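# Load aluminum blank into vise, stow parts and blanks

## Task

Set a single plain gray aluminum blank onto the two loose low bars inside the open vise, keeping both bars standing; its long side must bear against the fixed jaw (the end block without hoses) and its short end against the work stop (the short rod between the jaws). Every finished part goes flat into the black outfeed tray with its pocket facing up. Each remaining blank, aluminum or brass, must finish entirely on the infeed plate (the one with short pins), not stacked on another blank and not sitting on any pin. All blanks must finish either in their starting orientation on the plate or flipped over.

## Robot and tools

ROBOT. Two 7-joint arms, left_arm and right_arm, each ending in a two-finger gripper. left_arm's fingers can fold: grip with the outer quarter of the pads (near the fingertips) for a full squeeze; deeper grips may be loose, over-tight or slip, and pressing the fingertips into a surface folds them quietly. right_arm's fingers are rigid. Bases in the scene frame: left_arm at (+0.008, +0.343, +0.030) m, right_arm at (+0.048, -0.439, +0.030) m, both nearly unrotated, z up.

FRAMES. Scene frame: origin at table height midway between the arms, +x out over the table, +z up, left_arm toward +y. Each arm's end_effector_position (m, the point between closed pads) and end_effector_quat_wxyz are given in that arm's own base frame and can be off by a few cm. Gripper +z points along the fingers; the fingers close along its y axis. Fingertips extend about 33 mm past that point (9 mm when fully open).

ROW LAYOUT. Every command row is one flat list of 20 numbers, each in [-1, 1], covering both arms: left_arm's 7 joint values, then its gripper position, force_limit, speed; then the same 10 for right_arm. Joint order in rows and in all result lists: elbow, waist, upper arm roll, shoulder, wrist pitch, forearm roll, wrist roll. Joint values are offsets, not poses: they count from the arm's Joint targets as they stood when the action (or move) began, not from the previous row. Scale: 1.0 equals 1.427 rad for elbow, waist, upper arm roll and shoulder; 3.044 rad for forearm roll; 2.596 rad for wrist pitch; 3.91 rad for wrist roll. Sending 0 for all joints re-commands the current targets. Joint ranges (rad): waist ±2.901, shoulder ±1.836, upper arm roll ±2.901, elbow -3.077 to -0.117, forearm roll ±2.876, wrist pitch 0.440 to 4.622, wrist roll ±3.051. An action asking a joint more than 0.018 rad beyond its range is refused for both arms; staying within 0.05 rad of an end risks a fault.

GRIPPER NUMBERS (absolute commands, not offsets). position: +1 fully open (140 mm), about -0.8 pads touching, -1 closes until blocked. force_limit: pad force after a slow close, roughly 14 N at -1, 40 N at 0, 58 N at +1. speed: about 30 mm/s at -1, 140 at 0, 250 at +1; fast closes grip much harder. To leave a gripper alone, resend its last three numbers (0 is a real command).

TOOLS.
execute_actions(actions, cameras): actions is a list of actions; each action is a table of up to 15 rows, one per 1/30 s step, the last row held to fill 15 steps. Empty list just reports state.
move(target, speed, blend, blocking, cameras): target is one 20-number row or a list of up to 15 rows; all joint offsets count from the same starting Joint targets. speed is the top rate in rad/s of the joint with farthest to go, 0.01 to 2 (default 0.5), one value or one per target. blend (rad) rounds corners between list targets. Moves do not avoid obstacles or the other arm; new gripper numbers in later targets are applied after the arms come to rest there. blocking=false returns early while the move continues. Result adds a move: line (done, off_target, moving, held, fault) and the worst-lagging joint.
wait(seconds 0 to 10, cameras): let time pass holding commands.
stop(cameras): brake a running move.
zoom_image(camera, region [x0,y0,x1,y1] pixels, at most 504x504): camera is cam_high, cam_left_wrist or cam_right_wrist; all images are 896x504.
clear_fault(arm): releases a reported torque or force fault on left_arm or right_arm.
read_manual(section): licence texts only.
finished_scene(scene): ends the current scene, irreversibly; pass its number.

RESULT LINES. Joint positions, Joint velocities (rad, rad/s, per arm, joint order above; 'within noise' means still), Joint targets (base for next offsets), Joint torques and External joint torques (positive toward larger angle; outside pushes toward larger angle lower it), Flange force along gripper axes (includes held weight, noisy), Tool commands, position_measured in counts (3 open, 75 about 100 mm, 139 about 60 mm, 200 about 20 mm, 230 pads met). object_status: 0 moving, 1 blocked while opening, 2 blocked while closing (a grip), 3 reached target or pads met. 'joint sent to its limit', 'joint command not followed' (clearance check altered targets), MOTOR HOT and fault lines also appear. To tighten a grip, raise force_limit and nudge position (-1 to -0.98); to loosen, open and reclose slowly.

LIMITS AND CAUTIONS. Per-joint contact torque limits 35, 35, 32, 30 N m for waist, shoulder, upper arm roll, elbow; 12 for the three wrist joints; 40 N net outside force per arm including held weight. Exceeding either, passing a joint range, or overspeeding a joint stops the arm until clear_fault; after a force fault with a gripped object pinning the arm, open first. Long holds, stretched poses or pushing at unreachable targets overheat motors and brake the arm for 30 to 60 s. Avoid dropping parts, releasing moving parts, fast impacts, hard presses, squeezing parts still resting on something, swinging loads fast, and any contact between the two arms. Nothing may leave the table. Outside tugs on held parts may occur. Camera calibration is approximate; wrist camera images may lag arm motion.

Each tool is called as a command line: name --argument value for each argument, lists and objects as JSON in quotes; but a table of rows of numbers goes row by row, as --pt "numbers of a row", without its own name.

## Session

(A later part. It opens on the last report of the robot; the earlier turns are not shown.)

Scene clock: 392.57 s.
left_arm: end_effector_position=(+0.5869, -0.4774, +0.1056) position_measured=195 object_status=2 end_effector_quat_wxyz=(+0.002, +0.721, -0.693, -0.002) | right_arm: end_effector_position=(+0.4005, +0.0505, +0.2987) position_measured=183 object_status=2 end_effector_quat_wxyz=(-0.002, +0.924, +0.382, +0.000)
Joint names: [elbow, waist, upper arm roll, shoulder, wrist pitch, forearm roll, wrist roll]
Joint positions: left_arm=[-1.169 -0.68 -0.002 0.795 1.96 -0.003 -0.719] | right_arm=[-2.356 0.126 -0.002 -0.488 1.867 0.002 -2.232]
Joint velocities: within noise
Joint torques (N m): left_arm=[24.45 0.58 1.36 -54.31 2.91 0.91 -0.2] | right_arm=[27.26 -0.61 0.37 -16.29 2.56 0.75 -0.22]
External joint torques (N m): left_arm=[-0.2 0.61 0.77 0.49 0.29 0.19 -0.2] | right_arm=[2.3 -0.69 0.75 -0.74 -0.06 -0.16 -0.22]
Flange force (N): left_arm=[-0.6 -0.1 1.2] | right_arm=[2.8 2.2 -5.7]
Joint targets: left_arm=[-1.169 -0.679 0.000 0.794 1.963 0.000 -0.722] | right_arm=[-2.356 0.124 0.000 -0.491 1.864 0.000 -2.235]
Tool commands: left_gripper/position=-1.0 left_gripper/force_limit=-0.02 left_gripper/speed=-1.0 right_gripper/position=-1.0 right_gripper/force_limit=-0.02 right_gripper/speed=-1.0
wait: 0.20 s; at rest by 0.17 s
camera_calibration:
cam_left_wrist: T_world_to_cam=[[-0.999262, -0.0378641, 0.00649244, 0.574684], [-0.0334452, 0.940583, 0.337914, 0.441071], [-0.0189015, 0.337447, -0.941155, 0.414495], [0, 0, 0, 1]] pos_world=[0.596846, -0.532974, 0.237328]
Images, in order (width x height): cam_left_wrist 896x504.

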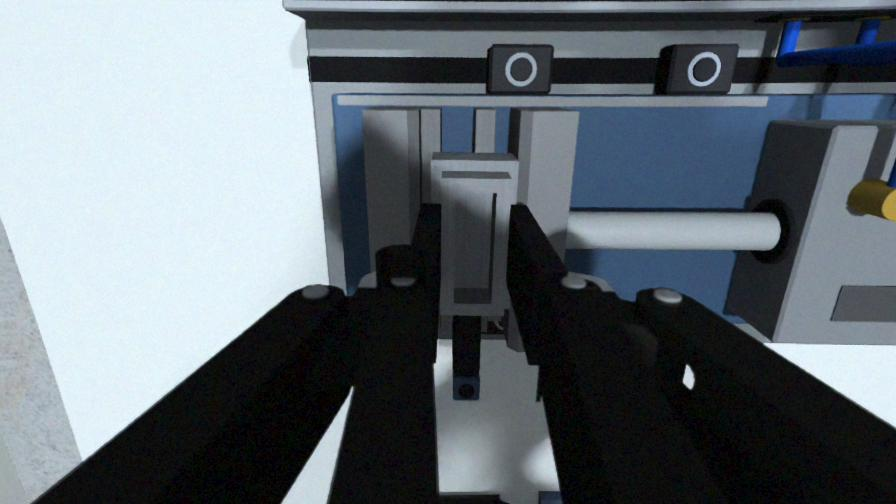

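move --pt "0.046113 -0.001884 0 -0.025519 -0.039376 0 -0.00069 -1.0 -0.02 -1.0 0 0 0 0 0 0 0 -1.0 -0.02 -1.0" --pt "0.046113 -0.001884 0 -0.025519 -0.039376 0 -0.00069 -0.98 0.0 -1.0 0 0 0 0 0 0 0 -1.0 -0.02 -1.0" --speed 0.08 --cameras '["cam_left_wrist"]'

Scene clock: 436.63 s.
left_arm: end_effector_position=(+0.5861, -0.4769, +0.1532) position_measured=197 object_status=2 end_effector_quat_wxyz=(+0.002, +0.721, -0.693, -0.002) | right_arm: end_effector_position=(+0.4005, +0.0505, +0.2986) position_measured=183 object_status=2 end_effector_quat_wxyz=(-0.002, +0.924, +0.382, +0.000)
Joint names: [elbow, waist, upper arm roll, shoulder, wrist pitch, forearm roll, wrist roll]
Joint positions: left_arm=[-1.106 -0.68 -0.002 0.761 1.862 -0.003 -0.722] | right_arm=[-2.356 0.126 -0.002 -0.488 1.867 0.002 -2.232]
Joint velocities: within noise
Joint torques (N m): left_arm=[25.78 0.22 1.34 -55.16 2.67 0.95 -0.21] | right_arm=[27.2 -0.76 0.45 -16.3 2.6 0.74 -0.3]
External joint torques (N m): left_arm=[0.91 0.23 0.76 -0.7 0.04 0.2 -0.21] | right_arm=[2.24 -0.81 0.85 -0.72 -0.02 -0.17 -0.3]
Flange force (N): left_arm=[2.7 -3.2 -1.9] | right_arm=[2.7 2.2 -5.5]
Joint targets: left_arm=[-1.104 -0.682 0.000 0.758 1.860 0.000 -0.725] | right_arm=[-2.356 0.124 0.000 -0.491 1.864 0.000 -2.235]
move: done
camera_calibration:
cam_left_wrist: T_world_to_cam=[[-0.999173, -0.0400342, 0.00708869, 0.572392], [-0.0352772, 0.940358, 0.338352, 0.425397], [-0.0202116, 0.337822, -0.940993, 0.459992], [0, 0, 0, 1]] pos_world=[0.596223, -0.532506, 0.284858]
Images, in order (width x height): cam_left_wrist 896x504.

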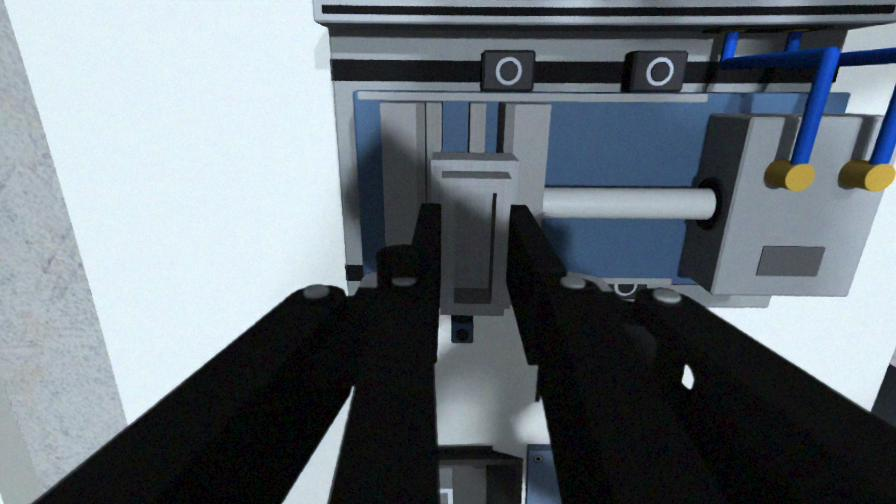

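move --pt "-0.294145 0.18186 0 -0.202739 0.050246 0 0.066686 -0.98 0.0 -1.0 0 0 0 0 0 0 0 -1.0 -0.02 -1.0" --pt "-0.588289 0.36372 0 -0.405477 0.100491 0 0.133371 -0.98 0.0 -1.0 0.353713 0.271792 0 0.475989 0.067211 0 -0.105192 -1.0 -0.02 -1.0" --speed 0.6 --blend '[0.15,0]' --cameras '["cam_left_wrist","cam_right_wrist"]'

zoom_image --camera "cam_right_wrist" --region '[330, 40, 670, 380]'

Scene clock: 445.93 s.
left_arm: end_effector_position=(+0.5859, -0.0970, +0.1774) position_measured=197 object_status=2 end_effector_quat_wxyz=(+0.003, +0.723, -0.691, -0.003) | right_arm: end_effector_position=(+0.5264, +0.2972, +0.2063) position_measured=183 object_status=2 end_effector_quat_wxyz=(-0.003, +0.703, +0.711, -0.005)
Joint names: [elbow, waist, upper arm roll, shoulder, wrist pitch, forearm roll, wrist roll]
Joint positions: left_arm=[-1.943 -0.164 0.001 0.183 2.118 -0.003 -0.208] | right_arm=[-1.854 0.512 0.001 0.191 2.033 0.002 -2.641]
Joint velocities: left_arm=[within noise] | right_arm=[0 0.001 0 0 0 -0.001 -0.006]
Joint torques (N m): left_arm=[24.22 0.58 0.74 -38.99 3.01 0.82 0.02] | right_arm=[27.03 -0.32 0.66 -39.22 2.91 0.69 -0.21]
External joint torques (N m): left_arm=[0.41 0.56 0.57 -1.21 0.46 0.18 0.02] | right_arm=[2.59 -0.29 0.47 -0.47 0.36 -0.15 -0.21]
Flange force (N): left_arm=[-1.5 2.1 -0.7] | right_arm=[4.0 7.9 -3.6]
Joint targets: left_arm=[-1.943 -0.163 0.000 0.179 2.121 0.000 -0.203] | right_arm=[-1.851 0.512 0.000 0.188 2.039 0.000 -2.646]
move: done; blend cut to 0 rad at target 1
camera_calibration:
cam_left_wrist: T_world_to_cam=[[-0.998918, -0.0455856, 0.00919059, 0.586232], [-0.0398041, 0.940347, 0.33788, 0.0627372], [-0.0240448, 0.337148, -0.941144, 0.356632], [0, 0, 0, 1]] pos_world=[0.59667, -0.152509, 0.309057]
cam_right_wrist: T_world_to_cam=[[0.999415, 0.028663, -0.0186821, -0.521277], [0.0333896, -0.936235, 0.349784, 0.192656], [-0.007465, -0.350203, -0.936644, 0.436769], [0, 0, 0, 1]] pos_world=[0.517799, 0.34827, 0.33197]
Images, in order (width x height): cam_left_wrist 896x504, cam_right_wrist 896x504.

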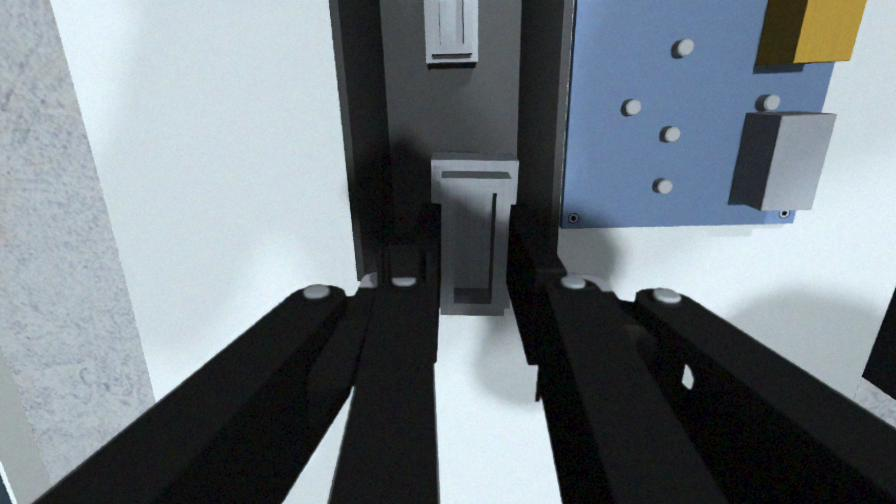

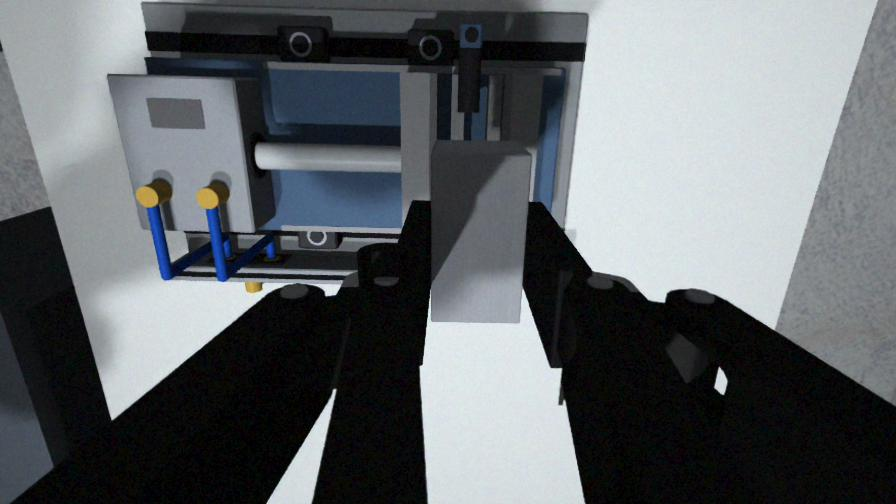

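Scaled by 1.482 from the camera's 896x504 image, which has a finer 1280x720 frame.

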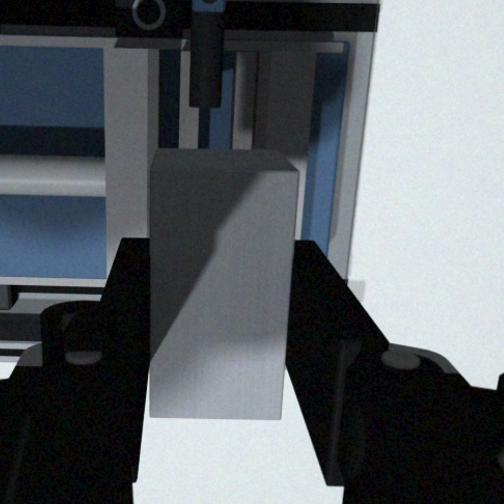

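zoom_image --camera "cam_left_wrist" --region '[310, 20, 610, 320]'

zoom_image --camera "cam_right_wrist" --region '[400, 10, 600, 210]'

Scaled by 1.680 from the camera's 896x504 image, which has a finer 1280x720 frame.

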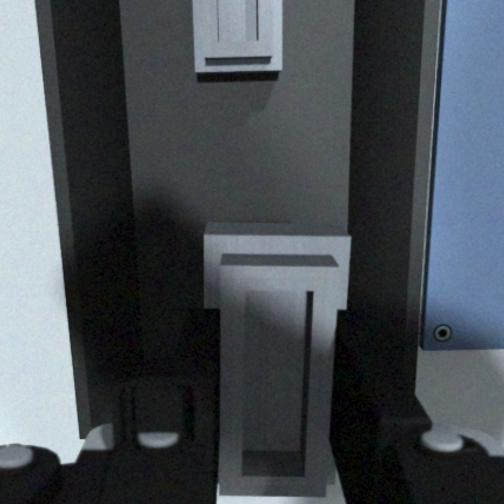

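Scaled by 2.520 from the camera's 896x504 image, which has a finer 1280x720 frame.

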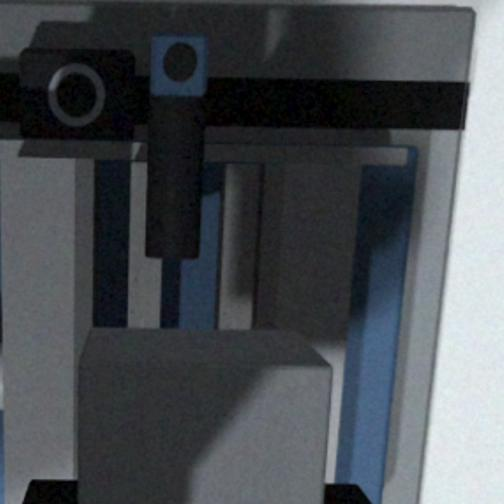

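move --target '[-0.052657,0.001418,0,0.15724,0.115378,0,0.000519,-0.98,0.0,-1.0,0,0,0,0,0,0,0,-1.0,-0.02,-1.0]' --speed 0.2 --cameras '["cam_left_wrist"]'

zoom_image --camera "cam_left_wrist" --region '[310, 20, 610, 320]'

Scene clock: 481.77 s.
left_arm: end_effector_position=(+0.5939, -0.0973, +0.0384) position_measured=197 object_status=2 end_effector_quat_wxyz=(+0.002, +0.723, -0.691, -0.001) | right_arm: end_effector_position=(+0.5267, +0.2973, +0.2065) position_measured=183 object_status=2 end_effector_quat_wxyz=(-0.003, +0.702, +0.712, -0.005)
Joint names: [elbow, waist, upper arm roll, shoulder, wrist pitch, forearm roll, wrist roll]
Joint positions: left_arm=[-2.018 -0.163 0.001 0.403 2.416 -0.003 -0.205] | right_arm=[-1.854 0.512 0.001 0.191 2.034 0.002 -2.643]
Joint velocities: left_arm=[0 0.001 -0.001 0.001 0.005 0 -0.002] | right_arm=[within noise]
Joint torques (N m): left_arm=[21.46 0.86 0.87 -42.03 3.11 0.65 0.14] | right_arm=[26.81 -0.37 0.68 -39.19 2.84 0.71 -0.24]
External joint torques (N m): left_arm=[0.31 0.78 0.44 -0.15 0.53 0.15 0.14] | right_arm=[2.47 -0.33 0.51 -0.59 0.3 -0.14 -0.24]
Flange force (N): left_arm=[-1.3 -0.3 0.7] | right_arm=[3.5 7.2 -3.6]
Joint targets: left_arm=[-2.018 -0.161 0.000 0.403 2.421 0.000 -0.201] | right_arm=[-1.851 0.512 0.000 0.188 2.039 0.000 -2.646]
move: done
camera_calibration:
cam_left_wrist: T_world_to_cam=[[-0.999005, -0.0442649, 0.00552463, 0.59581], [-0.0397962, 0.940328, 0.337934, 0.110242], [-0.0201536, 0.337378, -0.941154, 0.223851], [0, 0, 0, 1]] pos_world=[0.604116, -0.152812, 0.170132]
Images, in order (width x height): cam_left_wrist 896x504.

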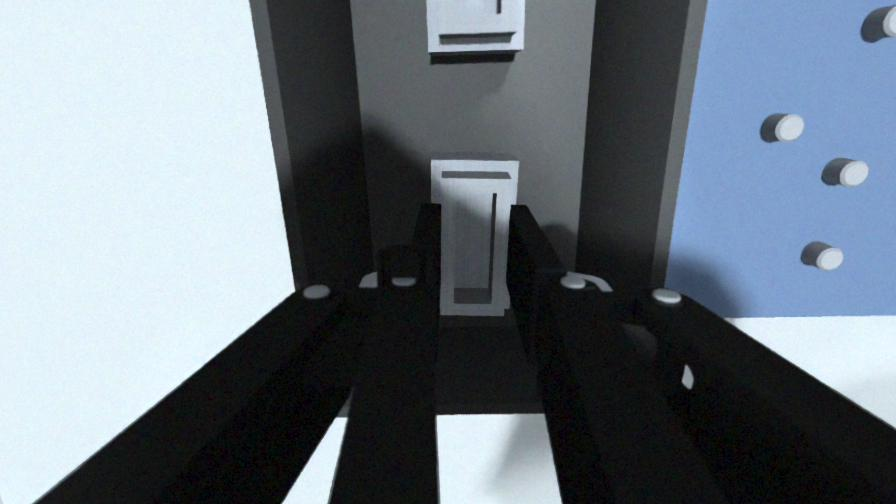

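Scaled by 1.680 from the camera's 896x504 image, which has a finer 1280x720 frame.

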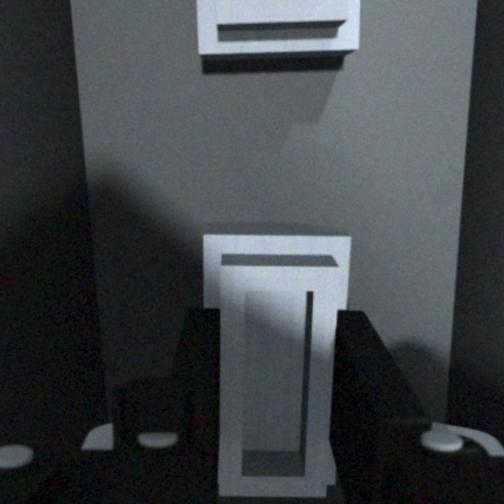

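move --target '[-0.00023,0,0,0.00258,0.00154,0,0,-0.98,0.0,-1.0,0,0,0,0,0,0,0,-1.0,-0.02,-1.0]' --speed 0.03 --cameras '[]'

move --target '[-0.00023,0,0,0.00258,0.00154,0,0,-0.98,0.0,-1.0,0,0,0,0,0,0,0,-1.0,-0.02,-1.0]' --speed 0.03 --cameras '[]'

Scene clock: 491.73 s.
left_arm: end_effector_position=(+0.5941, -0.0973, +0.0378) position_measured=197 object_status=2 end_effector_quat_wxyz=(+0.002, +0.723, -0.691, -0.001) | right_arm: end_effector_position=(+0.5267, +0.2973, +0.2065) position_measured=183 object_status=2 end_effector_quat_wxyz=(-0.002, +0.702, +0.712, -0.005)
Joint names: [elbow, waist, upper arm roll, shoulder, wrist pitch, forearm roll, wrist roll]
Joint positions: left_arm=[-2.018 -0.163 0.001 0.404 2.418 -0.003 -0.205] | right_arm=[-1.854 0.512 0.001 0.191 2.034 0.002 -2.643]
Joint velocities: within noise
Joint torques (N m): left_arm=[21.32 0.84 0.9 -40.38 3.46 0.66 0.15] | right_arm=[26.86 -0.31 0.71 -39.19 2.84 0.71 -0.26]
External joint torques (N m): left_arm=[0.24 0.82 0.53 1.44 0.89 0.16 0.15] | right_arm=[2.46 -0.32 0.5 -0.51 0.3 -0.14 -0.26]
Flange force (N): left_arm=[-0.8 -3.4 4.4] | right_arm=[3.6 7.4 -3.6]
Joint targets: left_arm=[-2.018 -0.161 0.000 0.407 2.425 0.000 -0.201] | right_arm=[-1.851 0.512 0.000 0.188 2.039 0.000 -2.646]
move: done
No camera images: "cameras" was empty.

Scene clock: 492.43 s.
left_arm: end_effector_position=(+0.5942, -0.0974, +0.0377) position_measured=197 object_status=2 end_effector_quat_wxyz=(+0.002, +0.723, -0.691, -0.001) | right_arm: end_effector_position=(+0.5267, +0.2973, +0.2065) position_measured=183 object_status=2 end_effector_quat_wxyz=(-0.002, +0.702, +0.712, -0.005)
Joint names: [elbow, waist, upper arm roll, shoulder, wrist pitch, forearm roll, wrist roll]
Joint positions: left_arm=[-2.018 -0.163 0.001 0.404 2.419 -0.003 -0.205] | right_arm=[-1.854 0.512 0.001 0.191 2.034 0.002 -2.643]
Joint velocities: within noise
Joint torques (N m): left_arm=[20.76 0.84 0.93 -38.14 4 0.66 0.1] | right_arm=[26.85 -0.28 0.76 -39.2 2.84 0.7 -0.25]
External joint torques (N m): left_arm=[-0.3 0.86 0.59 3.69 1.43 0.16 0.1] | right_arm=[2.45 -0.4 0.44 -0.48 0.3 -0.16 -0.24]
Flange force (N): left_arm=[-0.3 -5.8 9.7] | right_arm=[3.5 7.5 -3.5]
Joint targets: left_arm=[-2.019 -0.161 0.000 0.411 2.429 0.000 -0.201] | right_arm=[-1.851 0.512 0.000 0.188 2.039 0.000 -2.646]
move: done
No camera images: "cameras" was empty.

move --pt "0.00023 0 0 -0.00258 -0.00154 0 0 -0.98 0.0 -1.0 0 0 0 0 0 0 0 -1.0 -0.02 -1.0" --pt "0.00023 0 0 -0.00258 -0.00154 0 0 -0.32 -1.0 -1.0 0 0 0 0 0 0 0 -1.0 -0.02 -1.0" --pt "0.054041 -0.000186 0 -0.134319 -0.103532 0 0 -0.32 -1.0 -1.0 0 0 0 0 0 0 0 -1.0 -0.02 -1.0" --speed '[0.03,0.03,0.2]' --cameras '["cam_left_wrist","cam_right_wrist"]'

zoom_image --camera "cam_right_wrist" --region '[430, 10, 570, 150]'

Scene clock: 513.60 s.
left_arm: end_effector_position=(+0.5947, -0.0977, +0.1594) position_measured=169 object_status=3 end_effector_quat_wxyz=(+0.001, +0.723, -0.691, +0.001) | right_arm: end_effector_position=(+0.5268, +0.2973, +0.2066) position_measured=183 object_status=2 end_effector_quat_wxyz=(-0.002, +0.702, +0.712, -0.005)
Joint names: [elbow, waist, upper arm roll, shoulder, wrist pitch, forearm roll, wrist roll]
Joint positions: left_arm=[-1.942 -0.163 0.001 0.22 2.163 -0.003 -0.204] | right_arm=[-1.854 0.512 0.001 0.191 2.034 0.002 -2.643]
Joint velocities: left_arm=[0 -0.001 0 0 -0.004 0 0.001] | right_arm=[within noise]
Joint torques (N m): left_arm=[23.71 0.72 0.75 -38.71 2.41 0.78 0.11] | right_arm=[26.78 -0.37 0.85 -39.18 2.84 0.71 -0.22]
External joint torques (N m): left_arm=[0.06 0.62 0.47 0.09 -0.18 0.15 0.11] | right_arm=[2.39 -0.36 0.65 -0.5 0.29 -0.14 -0.22]
Flange force (N): left_arm=[-0.9 -0.9 -0.4] | right_arm=[3.6 7.1 -3.5]
Joint targets: left_arm=[-1.941 -0.161 0.000 0.219 2.160 0.000 -0.201] | right_arm=[-1.851 0.512 0.000 0.188 2.039 0.000 -2.646]
move: done
camera_calibration:
cam_left_wrist: T_world_to_cam=[[-0.999055, -0.0434734, 0.000331509, 0.59682], [-0.0408299, 0.940869, 0.336301, 0.0706956], [-0.0149321, 0.33597, -0.941754, 0.334707], [0, 0, 0, 1]] pos_world=[0.604141, -0.153021, 0.291239]
cam_right_wrist: T_world_to_cam=[[0.99938, 0.0304592, -0.0176683, -0.522431], [0.0347142, -0.936359, 0.349323, 0.192039], [-0.00590377, -0.349719, -0.936836, 0.436129], [0, 0, 0, 1]] pos_world=[0.518016, 0.348253, 0.332268]
Images, in order (width x height): cam_left_wrist 896x504, cam_right_wrist 896x504.

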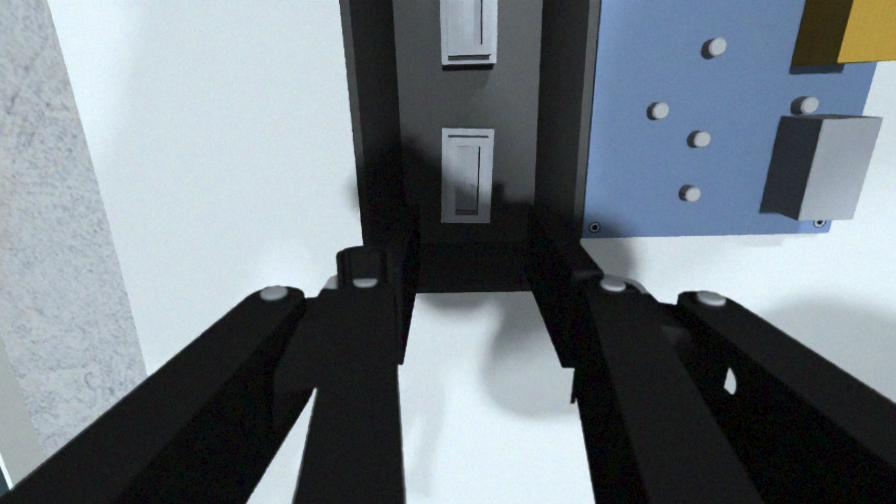

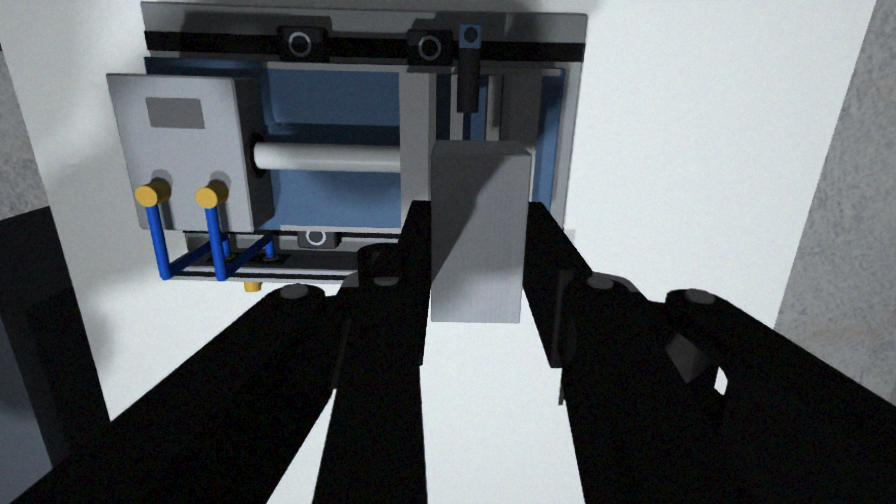

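Scaled by 3.600 from the camera's 896x504 image, which has a finer 1280x720 frame.

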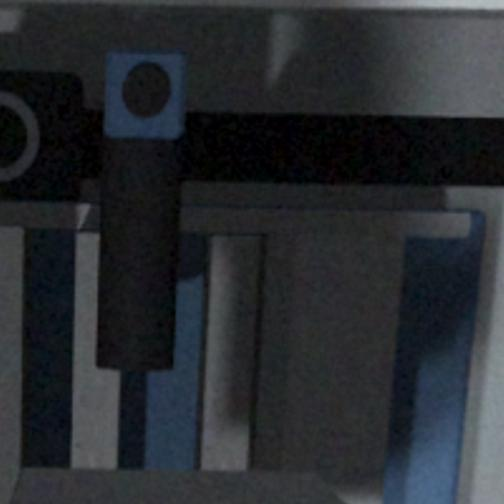

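zoom_image --camera "cam_right_wrist" --region '[484, 66, 554, 136]'

zoom_image --camera "cam_right_wrist" --region '[400, 66, 490, 156]'

Scaled by 7.200 from the camera's 896x504 image, which has a finer 1280x720 frame.

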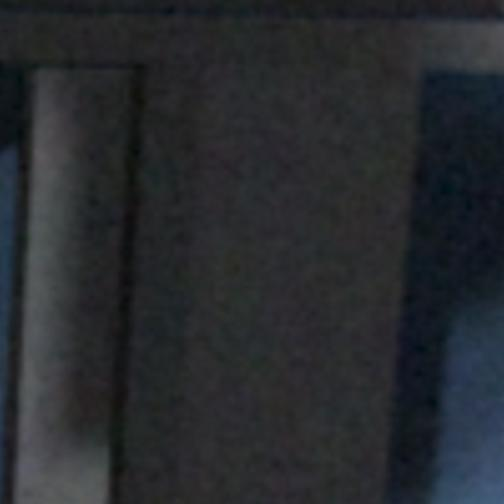

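Scaled by 5.600 from the camera's 896x504 image, which has a finer 1280x720 frame.

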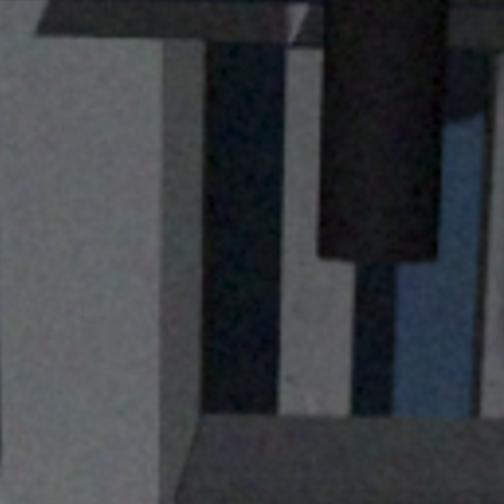

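execute_actions --actions '[]' --cameras '[]'

Scene clock: 537.93 s.
left_arm: end_effector_position=(+0.5943, -0.0977, +0.1593) position_measured=169 object_status=3 end_effector_quat_wxyz=(+0.001, +0.723, -0.691, +0.001) | right_arm: end_effector_position=(+0.5268, +0.2973, +0.2066) position_measured=183 object_status=2 end_effector_quat_wxyz=(-0.002, +0.702, +0.712, -0.005)
Joint names: [elbow, waist, upper arm roll, shoulder, wrist pitch, forearm roll, wrist roll]
Joint positions: left_arm=[-1.942 -0.163 0.001 0.22 2.162 -0.003 -0.204] | right_arm=[-1.854 0.512 0.001 0.191 2.034 0.002 -2.643]
Joint velocities: within noise
Joint torques (N m): left_arm=[23.74 0.65 0.79 -38.72 2.55 0.78 0.12] | right_arm=[26.69 -0.33 0.74 -39.29 2.81 0.72 -0.25]
External joint torques (N m): left_arm=[0.12 0.61 0.57 0.04 -0.04 0.16 0.12] | right_arm=[2.25 -0.26 0.59 -0.53 0.26 -0.13 -0.24]
Flange force (N): left_arm=[-1.0 -0.9 -0.2] | right_arm=[3.3 6.6 -3.3]
Joint targets: left_arm=[-1.941 -0.161 0.000 0.219 2.160 0.000 -0.201] | right_arm=[-1.851 0.512 0.000 0.188 2.039 0.000 -2.646]
Tool commands: left_gripper/position=-0.32 left_gripper/force_limit=-1.0 left_gripper/speed=-1.0 right_gripper/position=-1.0 right_gripper/force_limit=-0.02 right_gripper/speed=-1.0
No camera images: "cameras" was empty.

move --target '[-0.16684, 0.30815, 0, -0.57146, -0.22203, 0, -0.15129, -0.32, -1.0, -1.0, -0.056489, -0.00044, 0, 0.036384, 0.051052, 0, -0.00016, -1.0, -0.02, -1.0]' --speed 0.5 --cameras '["cam_right_wrist"]'

Scene clock: 563.63 s.
left_arm: end_effector_position=(+0.3514, +0.0987, +0.4001) position_measured=169 object_status=3 end_effector_quat_wxyz=(+0.001, +0.968, -0.251, +0.002) | right_arm: end_effector_position=(+0.5265, +0.2971, +0.1516) position_measured=183 object_status=2 end_effector_quat_wxyz=(-0.002, +0.702, +0.712, -0.003)
Joint names: [elbow, waist, upper arm roll, shoulder, wrist pitch, forearm roll, wrist roll]
Joint positions: left_arm=[-2.179 0.277 0 -0.595 1.586 -0.003 -0.788] | right_arm=[-1.932 0.512 0.001 0.241 2.166 0.002 -2.643]
Joint velocities: left_arm=[0 -0.001 0 0 0.001 -0.001 -0.007] | right_arm=[within noise]
Joint torques (N m): left_arm=[24 0.99 0.43 -11.34 2.54 0.98 -0.26] | right_arm=[25.69 -0.35 0.8 -39.91 2.88 0.63 -0.25]
External joint torques (N m): left_arm=[-0.02 0.98 0.91 -0.25 -0.09 0.19 -0.26] | right_arm=[1.97 -0.44 0.45 -0.2 0.31 -0.16 -0.24]
Flange force (N): left_arm=[-1.8 -0.5 0.0] | right_arm=[2.8 6.5 -1.7]
Joint targets: left_arm=[-2.179 0.278 0.000 -0.596 1.584 0.000 -0.793] | right_arm=[-1.932 0.511 0.000 0.240 2.171 0.000 -2.647]
move: done
camera_calibration:
cam_right_wrist: T_world_to_cam=[[0.999424, 0.0306187, -0.0146442, -0.523654], [0.0338017, -0.936903, 0.34795, 0.21189], [-0.00306638, -0.348245, -0.937399, 0.382674], [0, 0, 0, 1]] pos_world=[0.517364, 0.347818, 0.277322]
Images, in order (width x height): cam_right_wrist 896x504.

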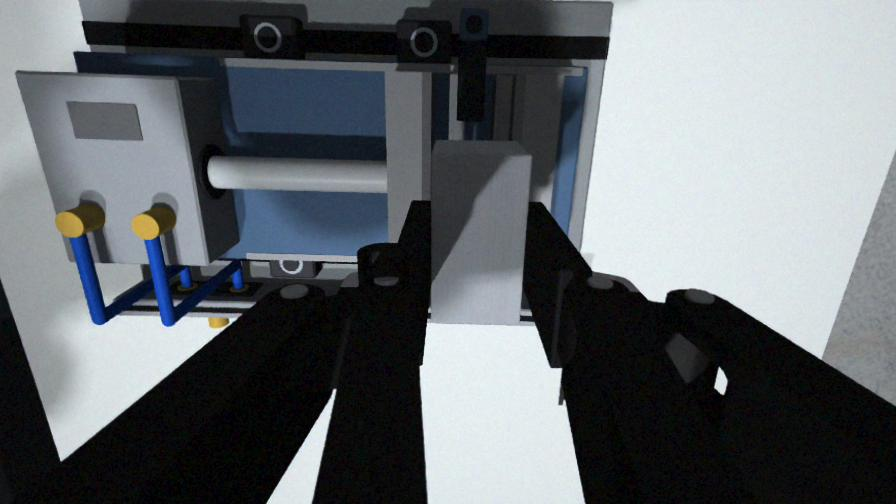

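zoom_image --camera "cam_right_wrist" --region '[380, 50, 600, 174]'

zoom_image --camera "cam_right_wrist" --region '[420, 120, 600, 220]'

Scaled by 2.291 from the camera's 896x504 image, which has a finer 1280x720 frame.

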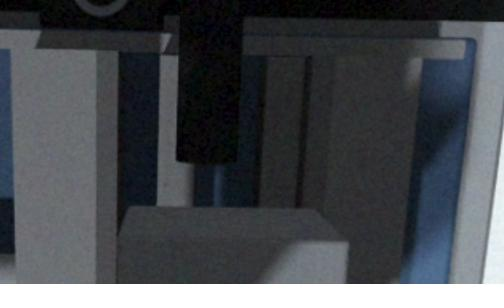

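Scaled by 2.800 from the camera's 896x504 image, which has a finer 1280x720 frame.

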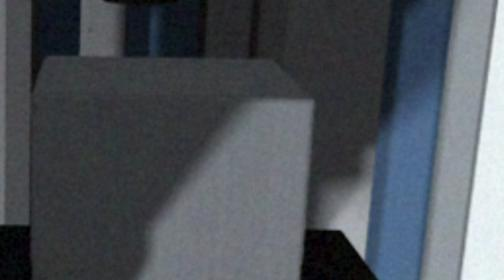

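zoom_image --camera "cam_right_wrist" --region '[490, 60, 590, 160]'

zoom_image --camera "cam_right_wrist" --region '[380, 60, 480, 160]'

Scaled by 5.040 from the camera's 896x504 image, which has a finer 1280x720 frame.

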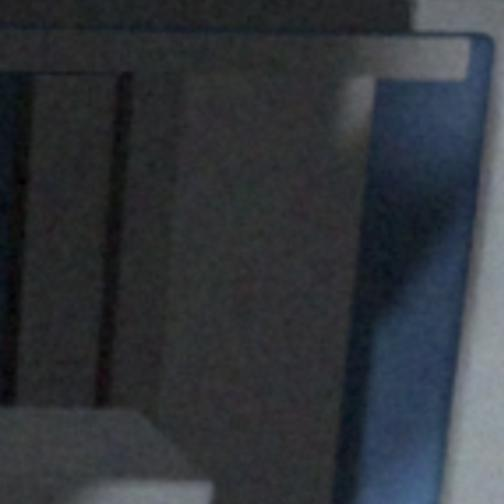

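Scaled by 5.040 from the camera's 896x504 image, which has a finer 1280x720 frame.

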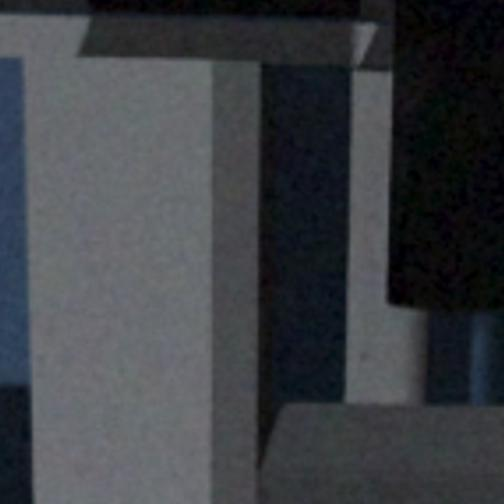

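move --target '[0, 0, 0, 0, 0, 0, 0, -0.32, -1.0, -1.0, -0.020558, 0.001692, 0, 0.028492, 0.026962, 0, 0.000617, -1.0, -0.02, -1.0]' --speed 0.05 --cameras '["cam_right_wrist"]'

Scene clock: 660.93 s.
left_arm: end_effector_position=(+0.3512, +0.0987, +0.3999) position_measured=169 object_status=3 end_effector_quat_wxyz=(+0.001, +0.968, -0.250, +0.001) | right_arm: end_effector_position=(+0.5265, +0.2973, +0.1201) position_measured=183 object_status=2 end_effector_quat_wxyz=(-0.002, +0.702, +0.712, -0.003)
Joint names: [elbow, waist, upper arm roll, shoulder, wrist pitch, forearm roll, wrist roll]
Joint positions: left_arm=[-2.179 0.277 0 -0.595 1.586 -0.003 -0.79] | right_arm=[-1.961 0.512 0.001 0.282 2.235 0.002 -2.643]
Joint velocities: left_arm=[within noise] | right_arm=[-0.001 -0.001 0 -0.001 0.005 0 -0.001]
Joint torques (N m): left_arm=[24.16 0.92 0.4 -11.34 2.63 0.97 -0.22] | right_arm=[25.04 0.11 1 -40.43 2.9 0.61 -0.12]
External joint torques (N m): left_arm=[0.12 0.88 0.85 -0.15 0 0.17 -0.22] | right_arm=[2.03 0.08 0.67 -0.18 0.36 -0.14 -0.12]
Flange force (N): left_arm=[-1.2 -1.0 -0.3] | right_arm=[3.7 6.2 -1.2]
Joint targets: left_arm=[-2.179 0.278 0.000 -0.596 1.584 0.000 -0.793] | right_arm=[-1.961 0.514 0.000 0.281 2.241 0.000 -2.644]
move: done
camera_calibration:
cam_right_wrist: T_world_to_cam=[[0.999406, 0.0310682, -0.0149374, -0.524155], [0.0343259, -0.936813, 0.348141, 0.222752], [-0.00317741, -0.348447, -0.937323, 0.353393], [0, 0, 0, 1]] pos_world=[0.51732, 0.3481, 0.245865]
Images, in order (width x height): cam_right_wrist 896x504.

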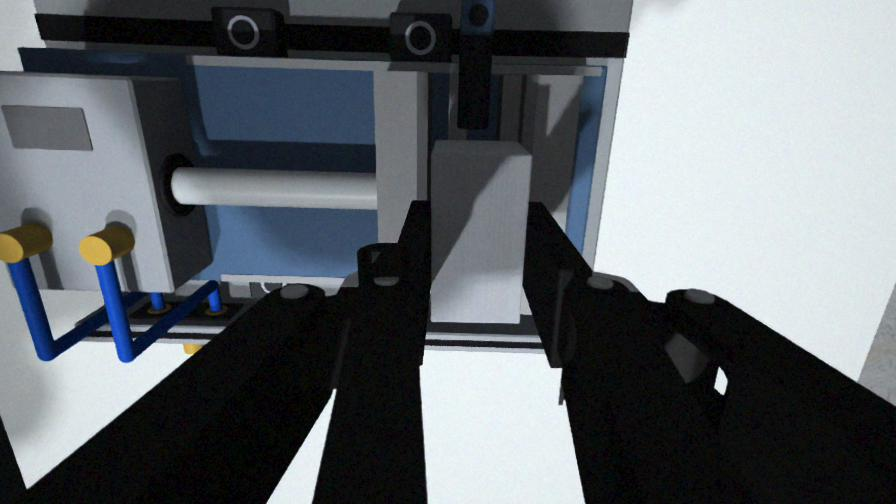

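move --target '[0, 0, 0, 0, 0, 0, 0, -0.32, -1.0, -1.0, -0.006799, 0.00017, 0, 0.010136, 0.009309, 0, 0.000062, -1.0, -0.02, -1.0]' --speed 0.02 --cameras '[]'

Scene clock: 672.77 s.
left_arm: end_effector_position=(+0.3511, +0.0987, +0.3998) position_measured=169 object_status=3 end_effector_quat_wxyz=(+0.001, +0.968, -0.250, +0.001) | right_arm: end_effector_position=(+0.5263, +0.2974, +0.1095) position_measured=183 object_status=2 end_effector_quat_wxyz=(-0.002, +0.702, +0.712, -0.003)
Joint names: [elbow, waist, upper arm roll, shoulder, wrist pitch, forearm roll, wrist roll]
Joint positions: left_arm=[-2.179 0.277 0 -0.595 1.585 -0.003 -0.79] | right_arm=[-1.97 0.512 0.001 0.296 2.259 0.002 -2.643]
Joint velocities: left_arm=[within noise] | right_arm=[0.001 0 -0.002 0 0.003 0.001 0.002]
Joint torques (N m): left_arm=[24.27 0.95 0.44 -11.33 2.64 0.98 -0.22] | right_arm=[24.71 0.19 0.92 -40.56 2.95 0.6 -0.06]
External joint torques (N m): left_arm=[0.28 0.96 0.96 -0.22 0.02 0.19 -0.22] | right_arm=[1.87 0.19 0.6 -0.13 0.4 -0.13 -0.06]
Flange force (N): left_arm=[-1.3 -1.2 -0.7] | right_arm=[3.6 5.6 -0.7]
Joint targets: left_arm=[-2.179 0.278 0.000 -0.596 1.584 0.000 -0.793] | right_arm=[-1.971 0.514 0.000 0.295 2.265 0.000 -2.644]
move: done
No camera images: "cameras" was empty.

move --target '[0, 0, 0, 0, 0, 0, 0, -0.32, -1.0, -1.0, 0.00254, 0.00268, 0, 0.00317, 0.00035, 0, 0.00098, -1.0, -0.02, -1.0]' --speed 0.02 --cameras '[]'

Scene clock: 678.77 s.
left_arm: end_effector_position=(+0.3511, +0.0986, +0.3998) position_measured=169 object_status=3 end_effector_quat_wxyz=(+0.001, +0.968, -0.250, +0.001) | right_arm: end_effector_position=(+0.5247, +0.2991, +0.1069) position_measured=183 object_status=2 end_effector_quat_wxyz=(-0.002, +0.701, +0.713, -0.005)
Joint names: [elbow, waist, upper arm roll, shoulder, wrist pitch, forearm roll, wrist roll]
Joint positions: left_arm=[-2.179 0.277 0 -0.595 1.585 -0.003 -0.79] | right_arm=[-1.97 0.516 0.001 0.3 2.261 0.002 -2.643]
Joint velocities: within noise
Joint torques (N m): left_arm=[24.24 0.85 0.38 -11.38 2.65 0.98 -0.21] | right_arm=[25.58 0.11 0.93 -40.59 2.88 0.6 0.1]
External joint torques (N m): left_arm=[0.22 0.85 0.87 -0.37 0.02 0.2 -0.21] | right_arm=[2.7 0.1 0.59 0.13 0.33 -0.14 0.1]
Flange force (N): left_arm=[-1.6 -0.7 -0.4] | right_arm=[5.8 9.2 -1.2]
Joint targets: left_arm=[-2.179 0.278 0.000 -0.596 1.584 0.000 -0.793] | right_arm=[-1.967 0.518 0.000 0.300 2.266 0.000 -2.640]
move: done
No camera images: "cameras" was empty.

move --target '[0, 0, 0, 0, 0, 0, 0, -0.32, -1.0, -1.0, 0.00174, -0.00062, 0, 0.00257, 0.00046, 0, -0.00023, -1.0, -0.02, -1.0]' --speed 0.02 --cameras '[]'

Scene clock: 683.93 s.
left_arm: end_effector_position=(+0.3510, +0.0986, +0.3998) position_measured=169 object_status=3 end_effector_quat_wxyz=(+0.001, +0.968, -0.250, +0.001) | right_arm: end_effector_position=(+0.5254, +0.2995, +0.1059) position_measured=183 object_status=2 end_effector_quat_wxyz=(-0.002, +0.701, +0.713, -0.004)
Joint names: [elbow, waist, upper arm roll, shoulder, wrist pitch, forearm roll, wrist roll]
Joint positions: left_arm=[-2.179 0.277 0 -0.595 1.585 -0.003 -0.79] | right_arm=[-1.968 0.516 0.001 0.304 2.262 0.002 -2.643]
Joint velocities: within noise
Joint torques (N m): left_arm=[24.29 0.91 0.42 -11.36 2.66 0.97 -0.19] | right_arm=[25.36 -0.32 0.95 -40.73 2.93 0.61 0.04]
External joint torques (N m): left_arm=[0.26 0.86 0.85 -0.21 0.03 0.17 -0.19] | right_arm=[2.55 -0.32 0.61 -0.02 0.39 -0.12 0.04]
Flange force (N): left_arm=[-1.1 -1.1 -0.6] | right_arm=[4.7 8.5 -1.1]
Joint targets: left_arm=[-2.179 0.278 0.000 -0.596 1.584 0.000 -0.793] | right_arm=[-1.965 0.517 0.000 0.304 2.268 0.000 -2.641]
move: done
No camera images: "cameras" was empty.

execute_actions --actions '[]' --cameras '["cam_right_wrist", "cam_high"]'

zoom_image --camera "cam_right_wrist" --region '[390, 60, 590, 220]'

Scene clock: 686.07 s.
left_arm: end_effector_position=(+0.3510, +0.0986, +0.3998) position_measured=169 object_status=3 end_effector_quat_wxyz=(+0.001, +0.968, -0.250, +0.001) | right_arm: end_effector_position=(+0.5257, +0.2997, +0.1060) position_measured=183 object_status=2 end_effector_quat_wxyz=(-0.002, +0.701, +0.713, -0.004)
Joint names: [elbow, waist, upper arm roll, shoulder, wrist pitch, forearm roll, wrist roll]
Joint positions: left_arm=[-2.179 0.277 0 -0.595 1.585 -0.003 -0.79] | right_arm=[-1.967 0.516 0.001 0.304 2.262 0.002 -2.643]
Joint velocities: within noise
Joint torques (N m): left_arm=[24.29 0.9 0.45 -11.35 2.66 0.98 -0.2] | right_arm=[25.32 -0.25 0.94 -40.69 2.87 0.59 0.04]
External joint torques (N m): left_arm=[0.14 0.97 1.05 0 0.03 0.2 -0.21] | right_arm=[2.55 -0.32 0.54 -0.03 0.34 -0.14 0.04]
Flange force (N): left_arm=[-1.1 -1.6 -0.4] | right_arm=[4.7 8.6 -1.3]
Joint targets: left_arm=[-2.179 0.278 0.000 -0.596 1.584 0.000 -0.793] | right_arm=[-1.965 0.517 0.000 0.304 2.268 0.000 -2.641]
Tool commands: left_gripper/position=-0.32 left_gripper/force_limit=-1.0 left_gripper/speed=-1.0 right_gripper/position=-1.0 right_gripper/force_limit=-0.02 right_gripper/speed=-1.0
camera_calibration:
cam_right_wrist: T_world_to_cam=[[0.99925, 0.0350291, -0.0165253, -0.524553], [0.0385948, -0.93635, 0.348939, 0.227441], [-0.00325042, -0.349315, -0.937, 0.341252], [0, 0, 0, 1]] pos_world=[0.51649, 0.350544, 0.231722]
Images, in order (width x height): cam_high 896x504, cam_right_wrist 896x504.

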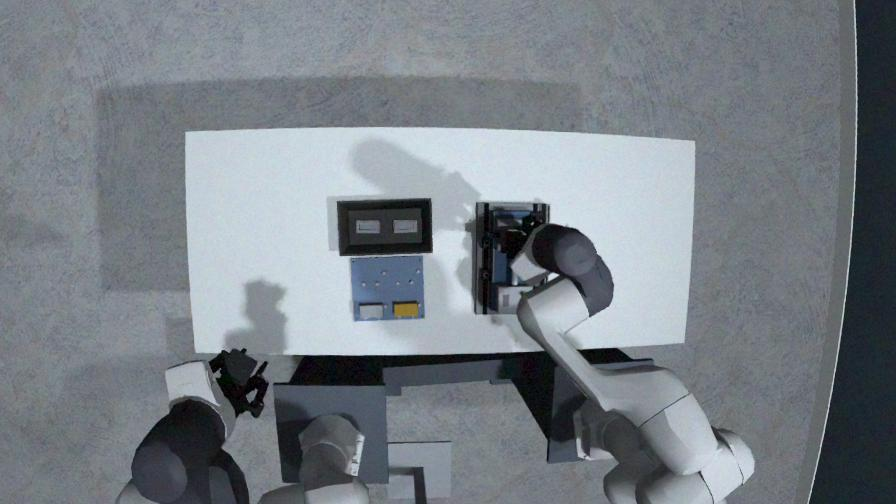

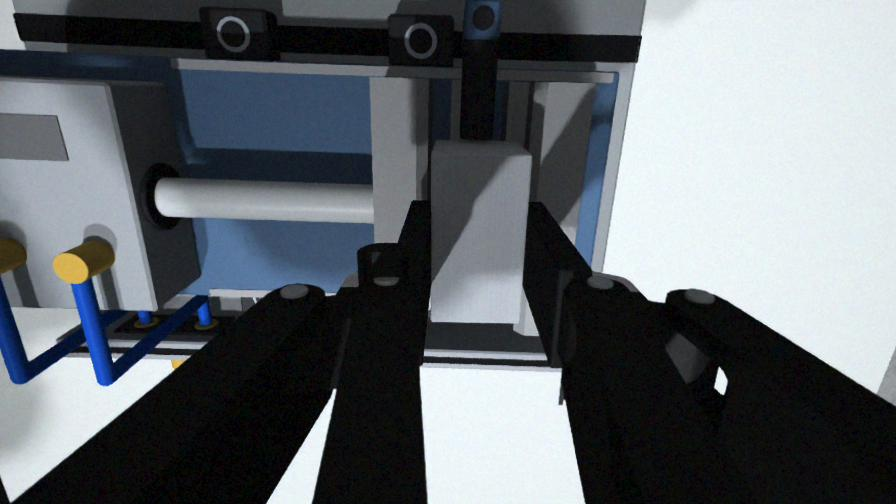

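Scaled by 2.520 from the camera's 896x504 image, which has a finer 1280x720 frame.

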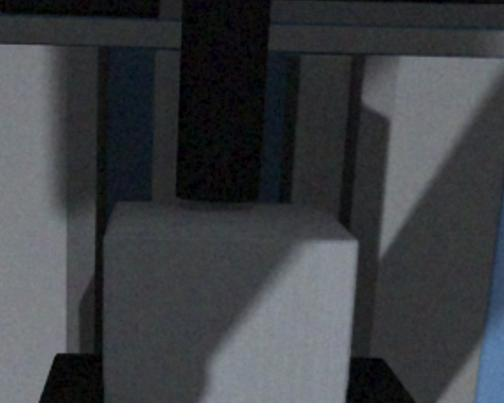

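move --target '[0, 0, 0, 0, 0, 0, 0, -0.32, -1.0, -1.0, -0.0003, 0, 0, 0.0012, 0.00083, 0, 0, -1.0, -0.02, -1.0]' --speed 0.02 --cameras '[]'

move --target '[0, 0, 0, 0, 0, 0, 0, -0.32, -1.0, -1.0, -0.0003, 0, 0, 0.0012, 0.00083, 0, 0, -1.0, -0.02, -1.0]' --speed 0.02 --cameras '[]'

Scene clock: 689.90 s.
left_arm: end_effector_position=(+0.3510, +0.0986, +0.3998) position_measured=169 object_status=3 end_effector_quat_wxyz=(+0.001, +0.968, -0.250, +0.001) | right_arm: end_effector_position=(+0.5259, +0.2998, +0.1053) position_measured=183 object_status=2 end_effector_quat_wxyz=(-0.002, +0.701, +0.713, -0.004)
Joint names: [elbow, waist, upper arm roll, shoulder, wrist pitch, forearm roll, wrist roll]
Joint positions: left_arm=[-2.179 0.277 0 -0.595 1.585 -0.003 -0.79] | right_arm=[-1.967 0.516 0.001 0.306 2.264 0.002 -2.643]
Joint velocities: within noise
Joint torques (N m): left_arm=[24.23 0.87 0.46 -11.36 2.67 0.98 -0.21] | right_arm=[25 -0.36 1 -40.74 2.92 0.59 0.03]
External joint torques (N m): left_arm=[0.16 0.92 1.02 -0.22 0.04 0.2 -0.21] | right_arm=[2.09 -0.35 0.68 0.19 0.36 -0.14 0.03]
Flange force (N): left_arm=[-1.5 -1.1 -0.3] | right_arm=[4.1 7.5 -0.5]
Joint targets: left_arm=[-2.179 0.278 0.000 -0.596 1.584 0.000 -0.793] | right_arm=[-1.965 0.517 0.000 0.305 2.270 0.000 -2.641]
move: done
No camera images: "cameras" was empty.

Scene clock: 690.60 s.
left_arm: end_effector_position=(+0.3510, +0.0986, +0.3998) position_measured=169 object_status=3 end_effector_quat_wxyz=(+0.001, +0.968, -0.250, +0.001) | right_arm: end_effector_position=(+0.5261, +0.3000, +0.1044) position_measured=183 object_status=2 end_effector_quat_wxyz=(-0.002, +0.701, +0.713, -0.004)
Joint names: [elbow, waist, upper arm roll, shoulder, wrist pitch, forearm roll, wrist roll]
Joint positions: left_arm=[-2.179 0.277 0 -0.595 1.585 -0.003 -0.79] | right_arm=[-1.967 0.516 0.001 0.307 2.266 0.002 -2.643]
Joint velocities: within noise
Joint torques (N m): left_arm=[24.21 0.94 0.48 -11.32 2.67 0.97 -0.19] | right_arm=[25.02 -0.3 1 -40.62 2.9 0.59 0.01]
External joint torques (N m): left_arm=[0.18 0.91 0.93 -0.18 0.05 0.18 -0.19] | right_arm=[2.07 -0.23 0.72 0.45 0.33 -0.15 0.01]
Flange force (N): left_arm=[-1.3 -1.2 -0.3] | right_arm=[4.5 8.0 -0.2]
Joint targets: left_arm=[-2.179 0.278 0.000 -0.596 1.584 0.000 -0.793] | right_arm=[-1.966 0.517 0.000 0.307 2.272 0.000 -2.641]
move: done
No camera images: "cameras" was empty.

move --target '[0, 0, 0, 0, 0, 0, 0, -0.32, -1.0, -1.0, -0.0003, 0, 0, 0.0008, 0.0006, 0, 0, -1.0, -0.02, -1.0]' --speed 0.02 --cameras '[]'

move --target '[0, 0, 0, 0, 0, 0, 0, -0.32, -1.0, -1.0, -0.0003, 0, 0, 0.0008, 0.0006, 0, 0, -1.0, -0.02, -1.0]' --speed 0.02 --cameras '["cam_right_wrist"]'

Scene clock: 697.40 s.
left_arm: end_effector_position=(+0.3510, +0.0986, +0.3997) position_measured=169 object_status=3 end_effector_quat_wxyz=(+0.001, +0.968, -0.250, +0.001) | right_arm: end_effector_position=(+0.5264, +0.3001, +0.1039) position_measured=183 object_status=2 end_effector_quat_wxyz=(-0.002, +0.701, +0.713, -0.004)
Joint names: [elbow, waist, upper arm roll, shoulder, wrist pitch, forearm roll, wrist roll]
Joint positions: left_arm=[-2.179 0.277 0 -0.595 1.585 -0.003 -0.79] | right_arm=[-1.967 0.516 0.001 0.308 2.268 0.002 -2.643]
Joint velocities: left_arm=[within noise] | right_arm=[0 -0.002 0.001 0 0.003 -0.001 0.001]
Joint torques (N m): left_arm=[24.28 0.88 0.43 -11.33 2.67 0.97 -0.19] | right_arm=[24.96 -0.29 0.98 -40.78 2.93 0.59 0.05]
External joint torques (N m): left_arm=[0.2 0.91 0.96 -0.06 0.05 0.19 -0.19] | right_arm=[2.13 -0.21 0.72 0.05 0.37 -0.14 0.05]
Flange force (N): left_arm=[-1.1 -1.5 -0.5] | right_arm=[4.2 7.1 -0.7]
Joint targets: left_arm=[-2.179 0.278 0.000 -0.596 1.584 0.000 -0.793] | right_arm=[-1.966 0.517 0.000 0.308 2.273 0.000 -2.641]
move: done
No camera images: "cameras" was empty.

Scene clock: 698.10 s.
left_arm: end_effector_position=(+0.3510, +0.0986, +0.3997) position_measured=169 object_status=3 end_effector_quat_wxyz=(+0.001, +0.968, -0.250, +0.001) | right_arm: end_effector_position=(+0.5266, +0.3002, +0.1033) position_measured=183 object_status=2 end_effector_quat_wxyz=(-0.002, +0.701, +0.713, -0.003)
Joint names: [elbow, waist, upper arm roll, shoulder, wrist pitch, forearm roll, wrist roll]
Joint positions: left_arm=[-2.179 0.277 0 -0.595 1.585 -0.003 -0.79] | right_arm=[-1.967 0.516 0.001 0.31 2.269 0.002 -2.643]
Joint velocities: within noise
Joint torques (N m): left_arm=[24.25 0.93 0.45 -11.32 2.68 0.98 -0.2] | right_arm=[25.02 -0.37 0.98 -40.78 2.86 0.6 0.06]
External joint torques (N m): left_arm=[0.23 0.94 0.95 -0.18 0.05 0.2 -0.2] | right_arm=[2.22 -0.39 0.63 0.11 0.31 -0.13 0.06]
Flange force (N): left_arm=[-1.2 -1.3 -0.5] | right_arm=[4.3 7.8 -0.8]
Joint targets: left_arm=[-2.179 0.278 0.000 -0.596 1.584 0.000 -0.793] | right_arm=[-1.966 0.517 0.000 0.309 2.275 0.000 -2.641]
move: done
camera_calibration:
cam_right_wrist: T_world_to_cam=[[0.999273, 0.0350108, -0.0151169, -0.525678], [0.0380843, -0.936622, 0.348266, 0.229233], [-0.00196575, -0.348588, -0.937274, 0.338047], [0, 0, 0, 1]] pos_world=[0.51723, 0.350948, 0.229062]
Images, in order (width x height): cam_right_wrist 896x504.

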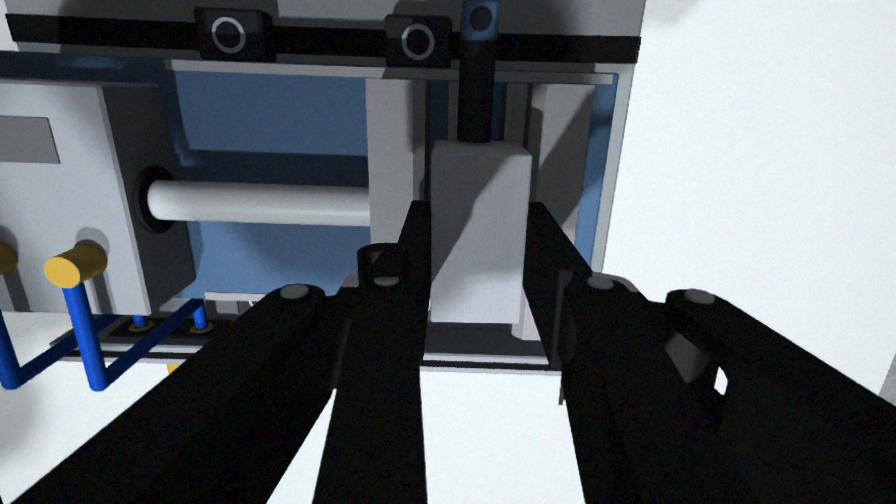

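zoom_image --camera "cam_right_wrist" --region '[390, 80, 590, 230]'

Scaled by 2.520 from the camera's 896x504 image, which has a finer 1280x720 frame.

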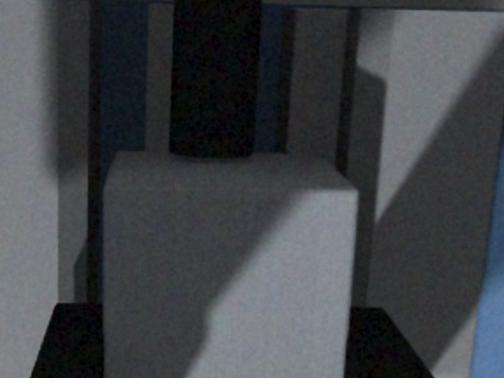

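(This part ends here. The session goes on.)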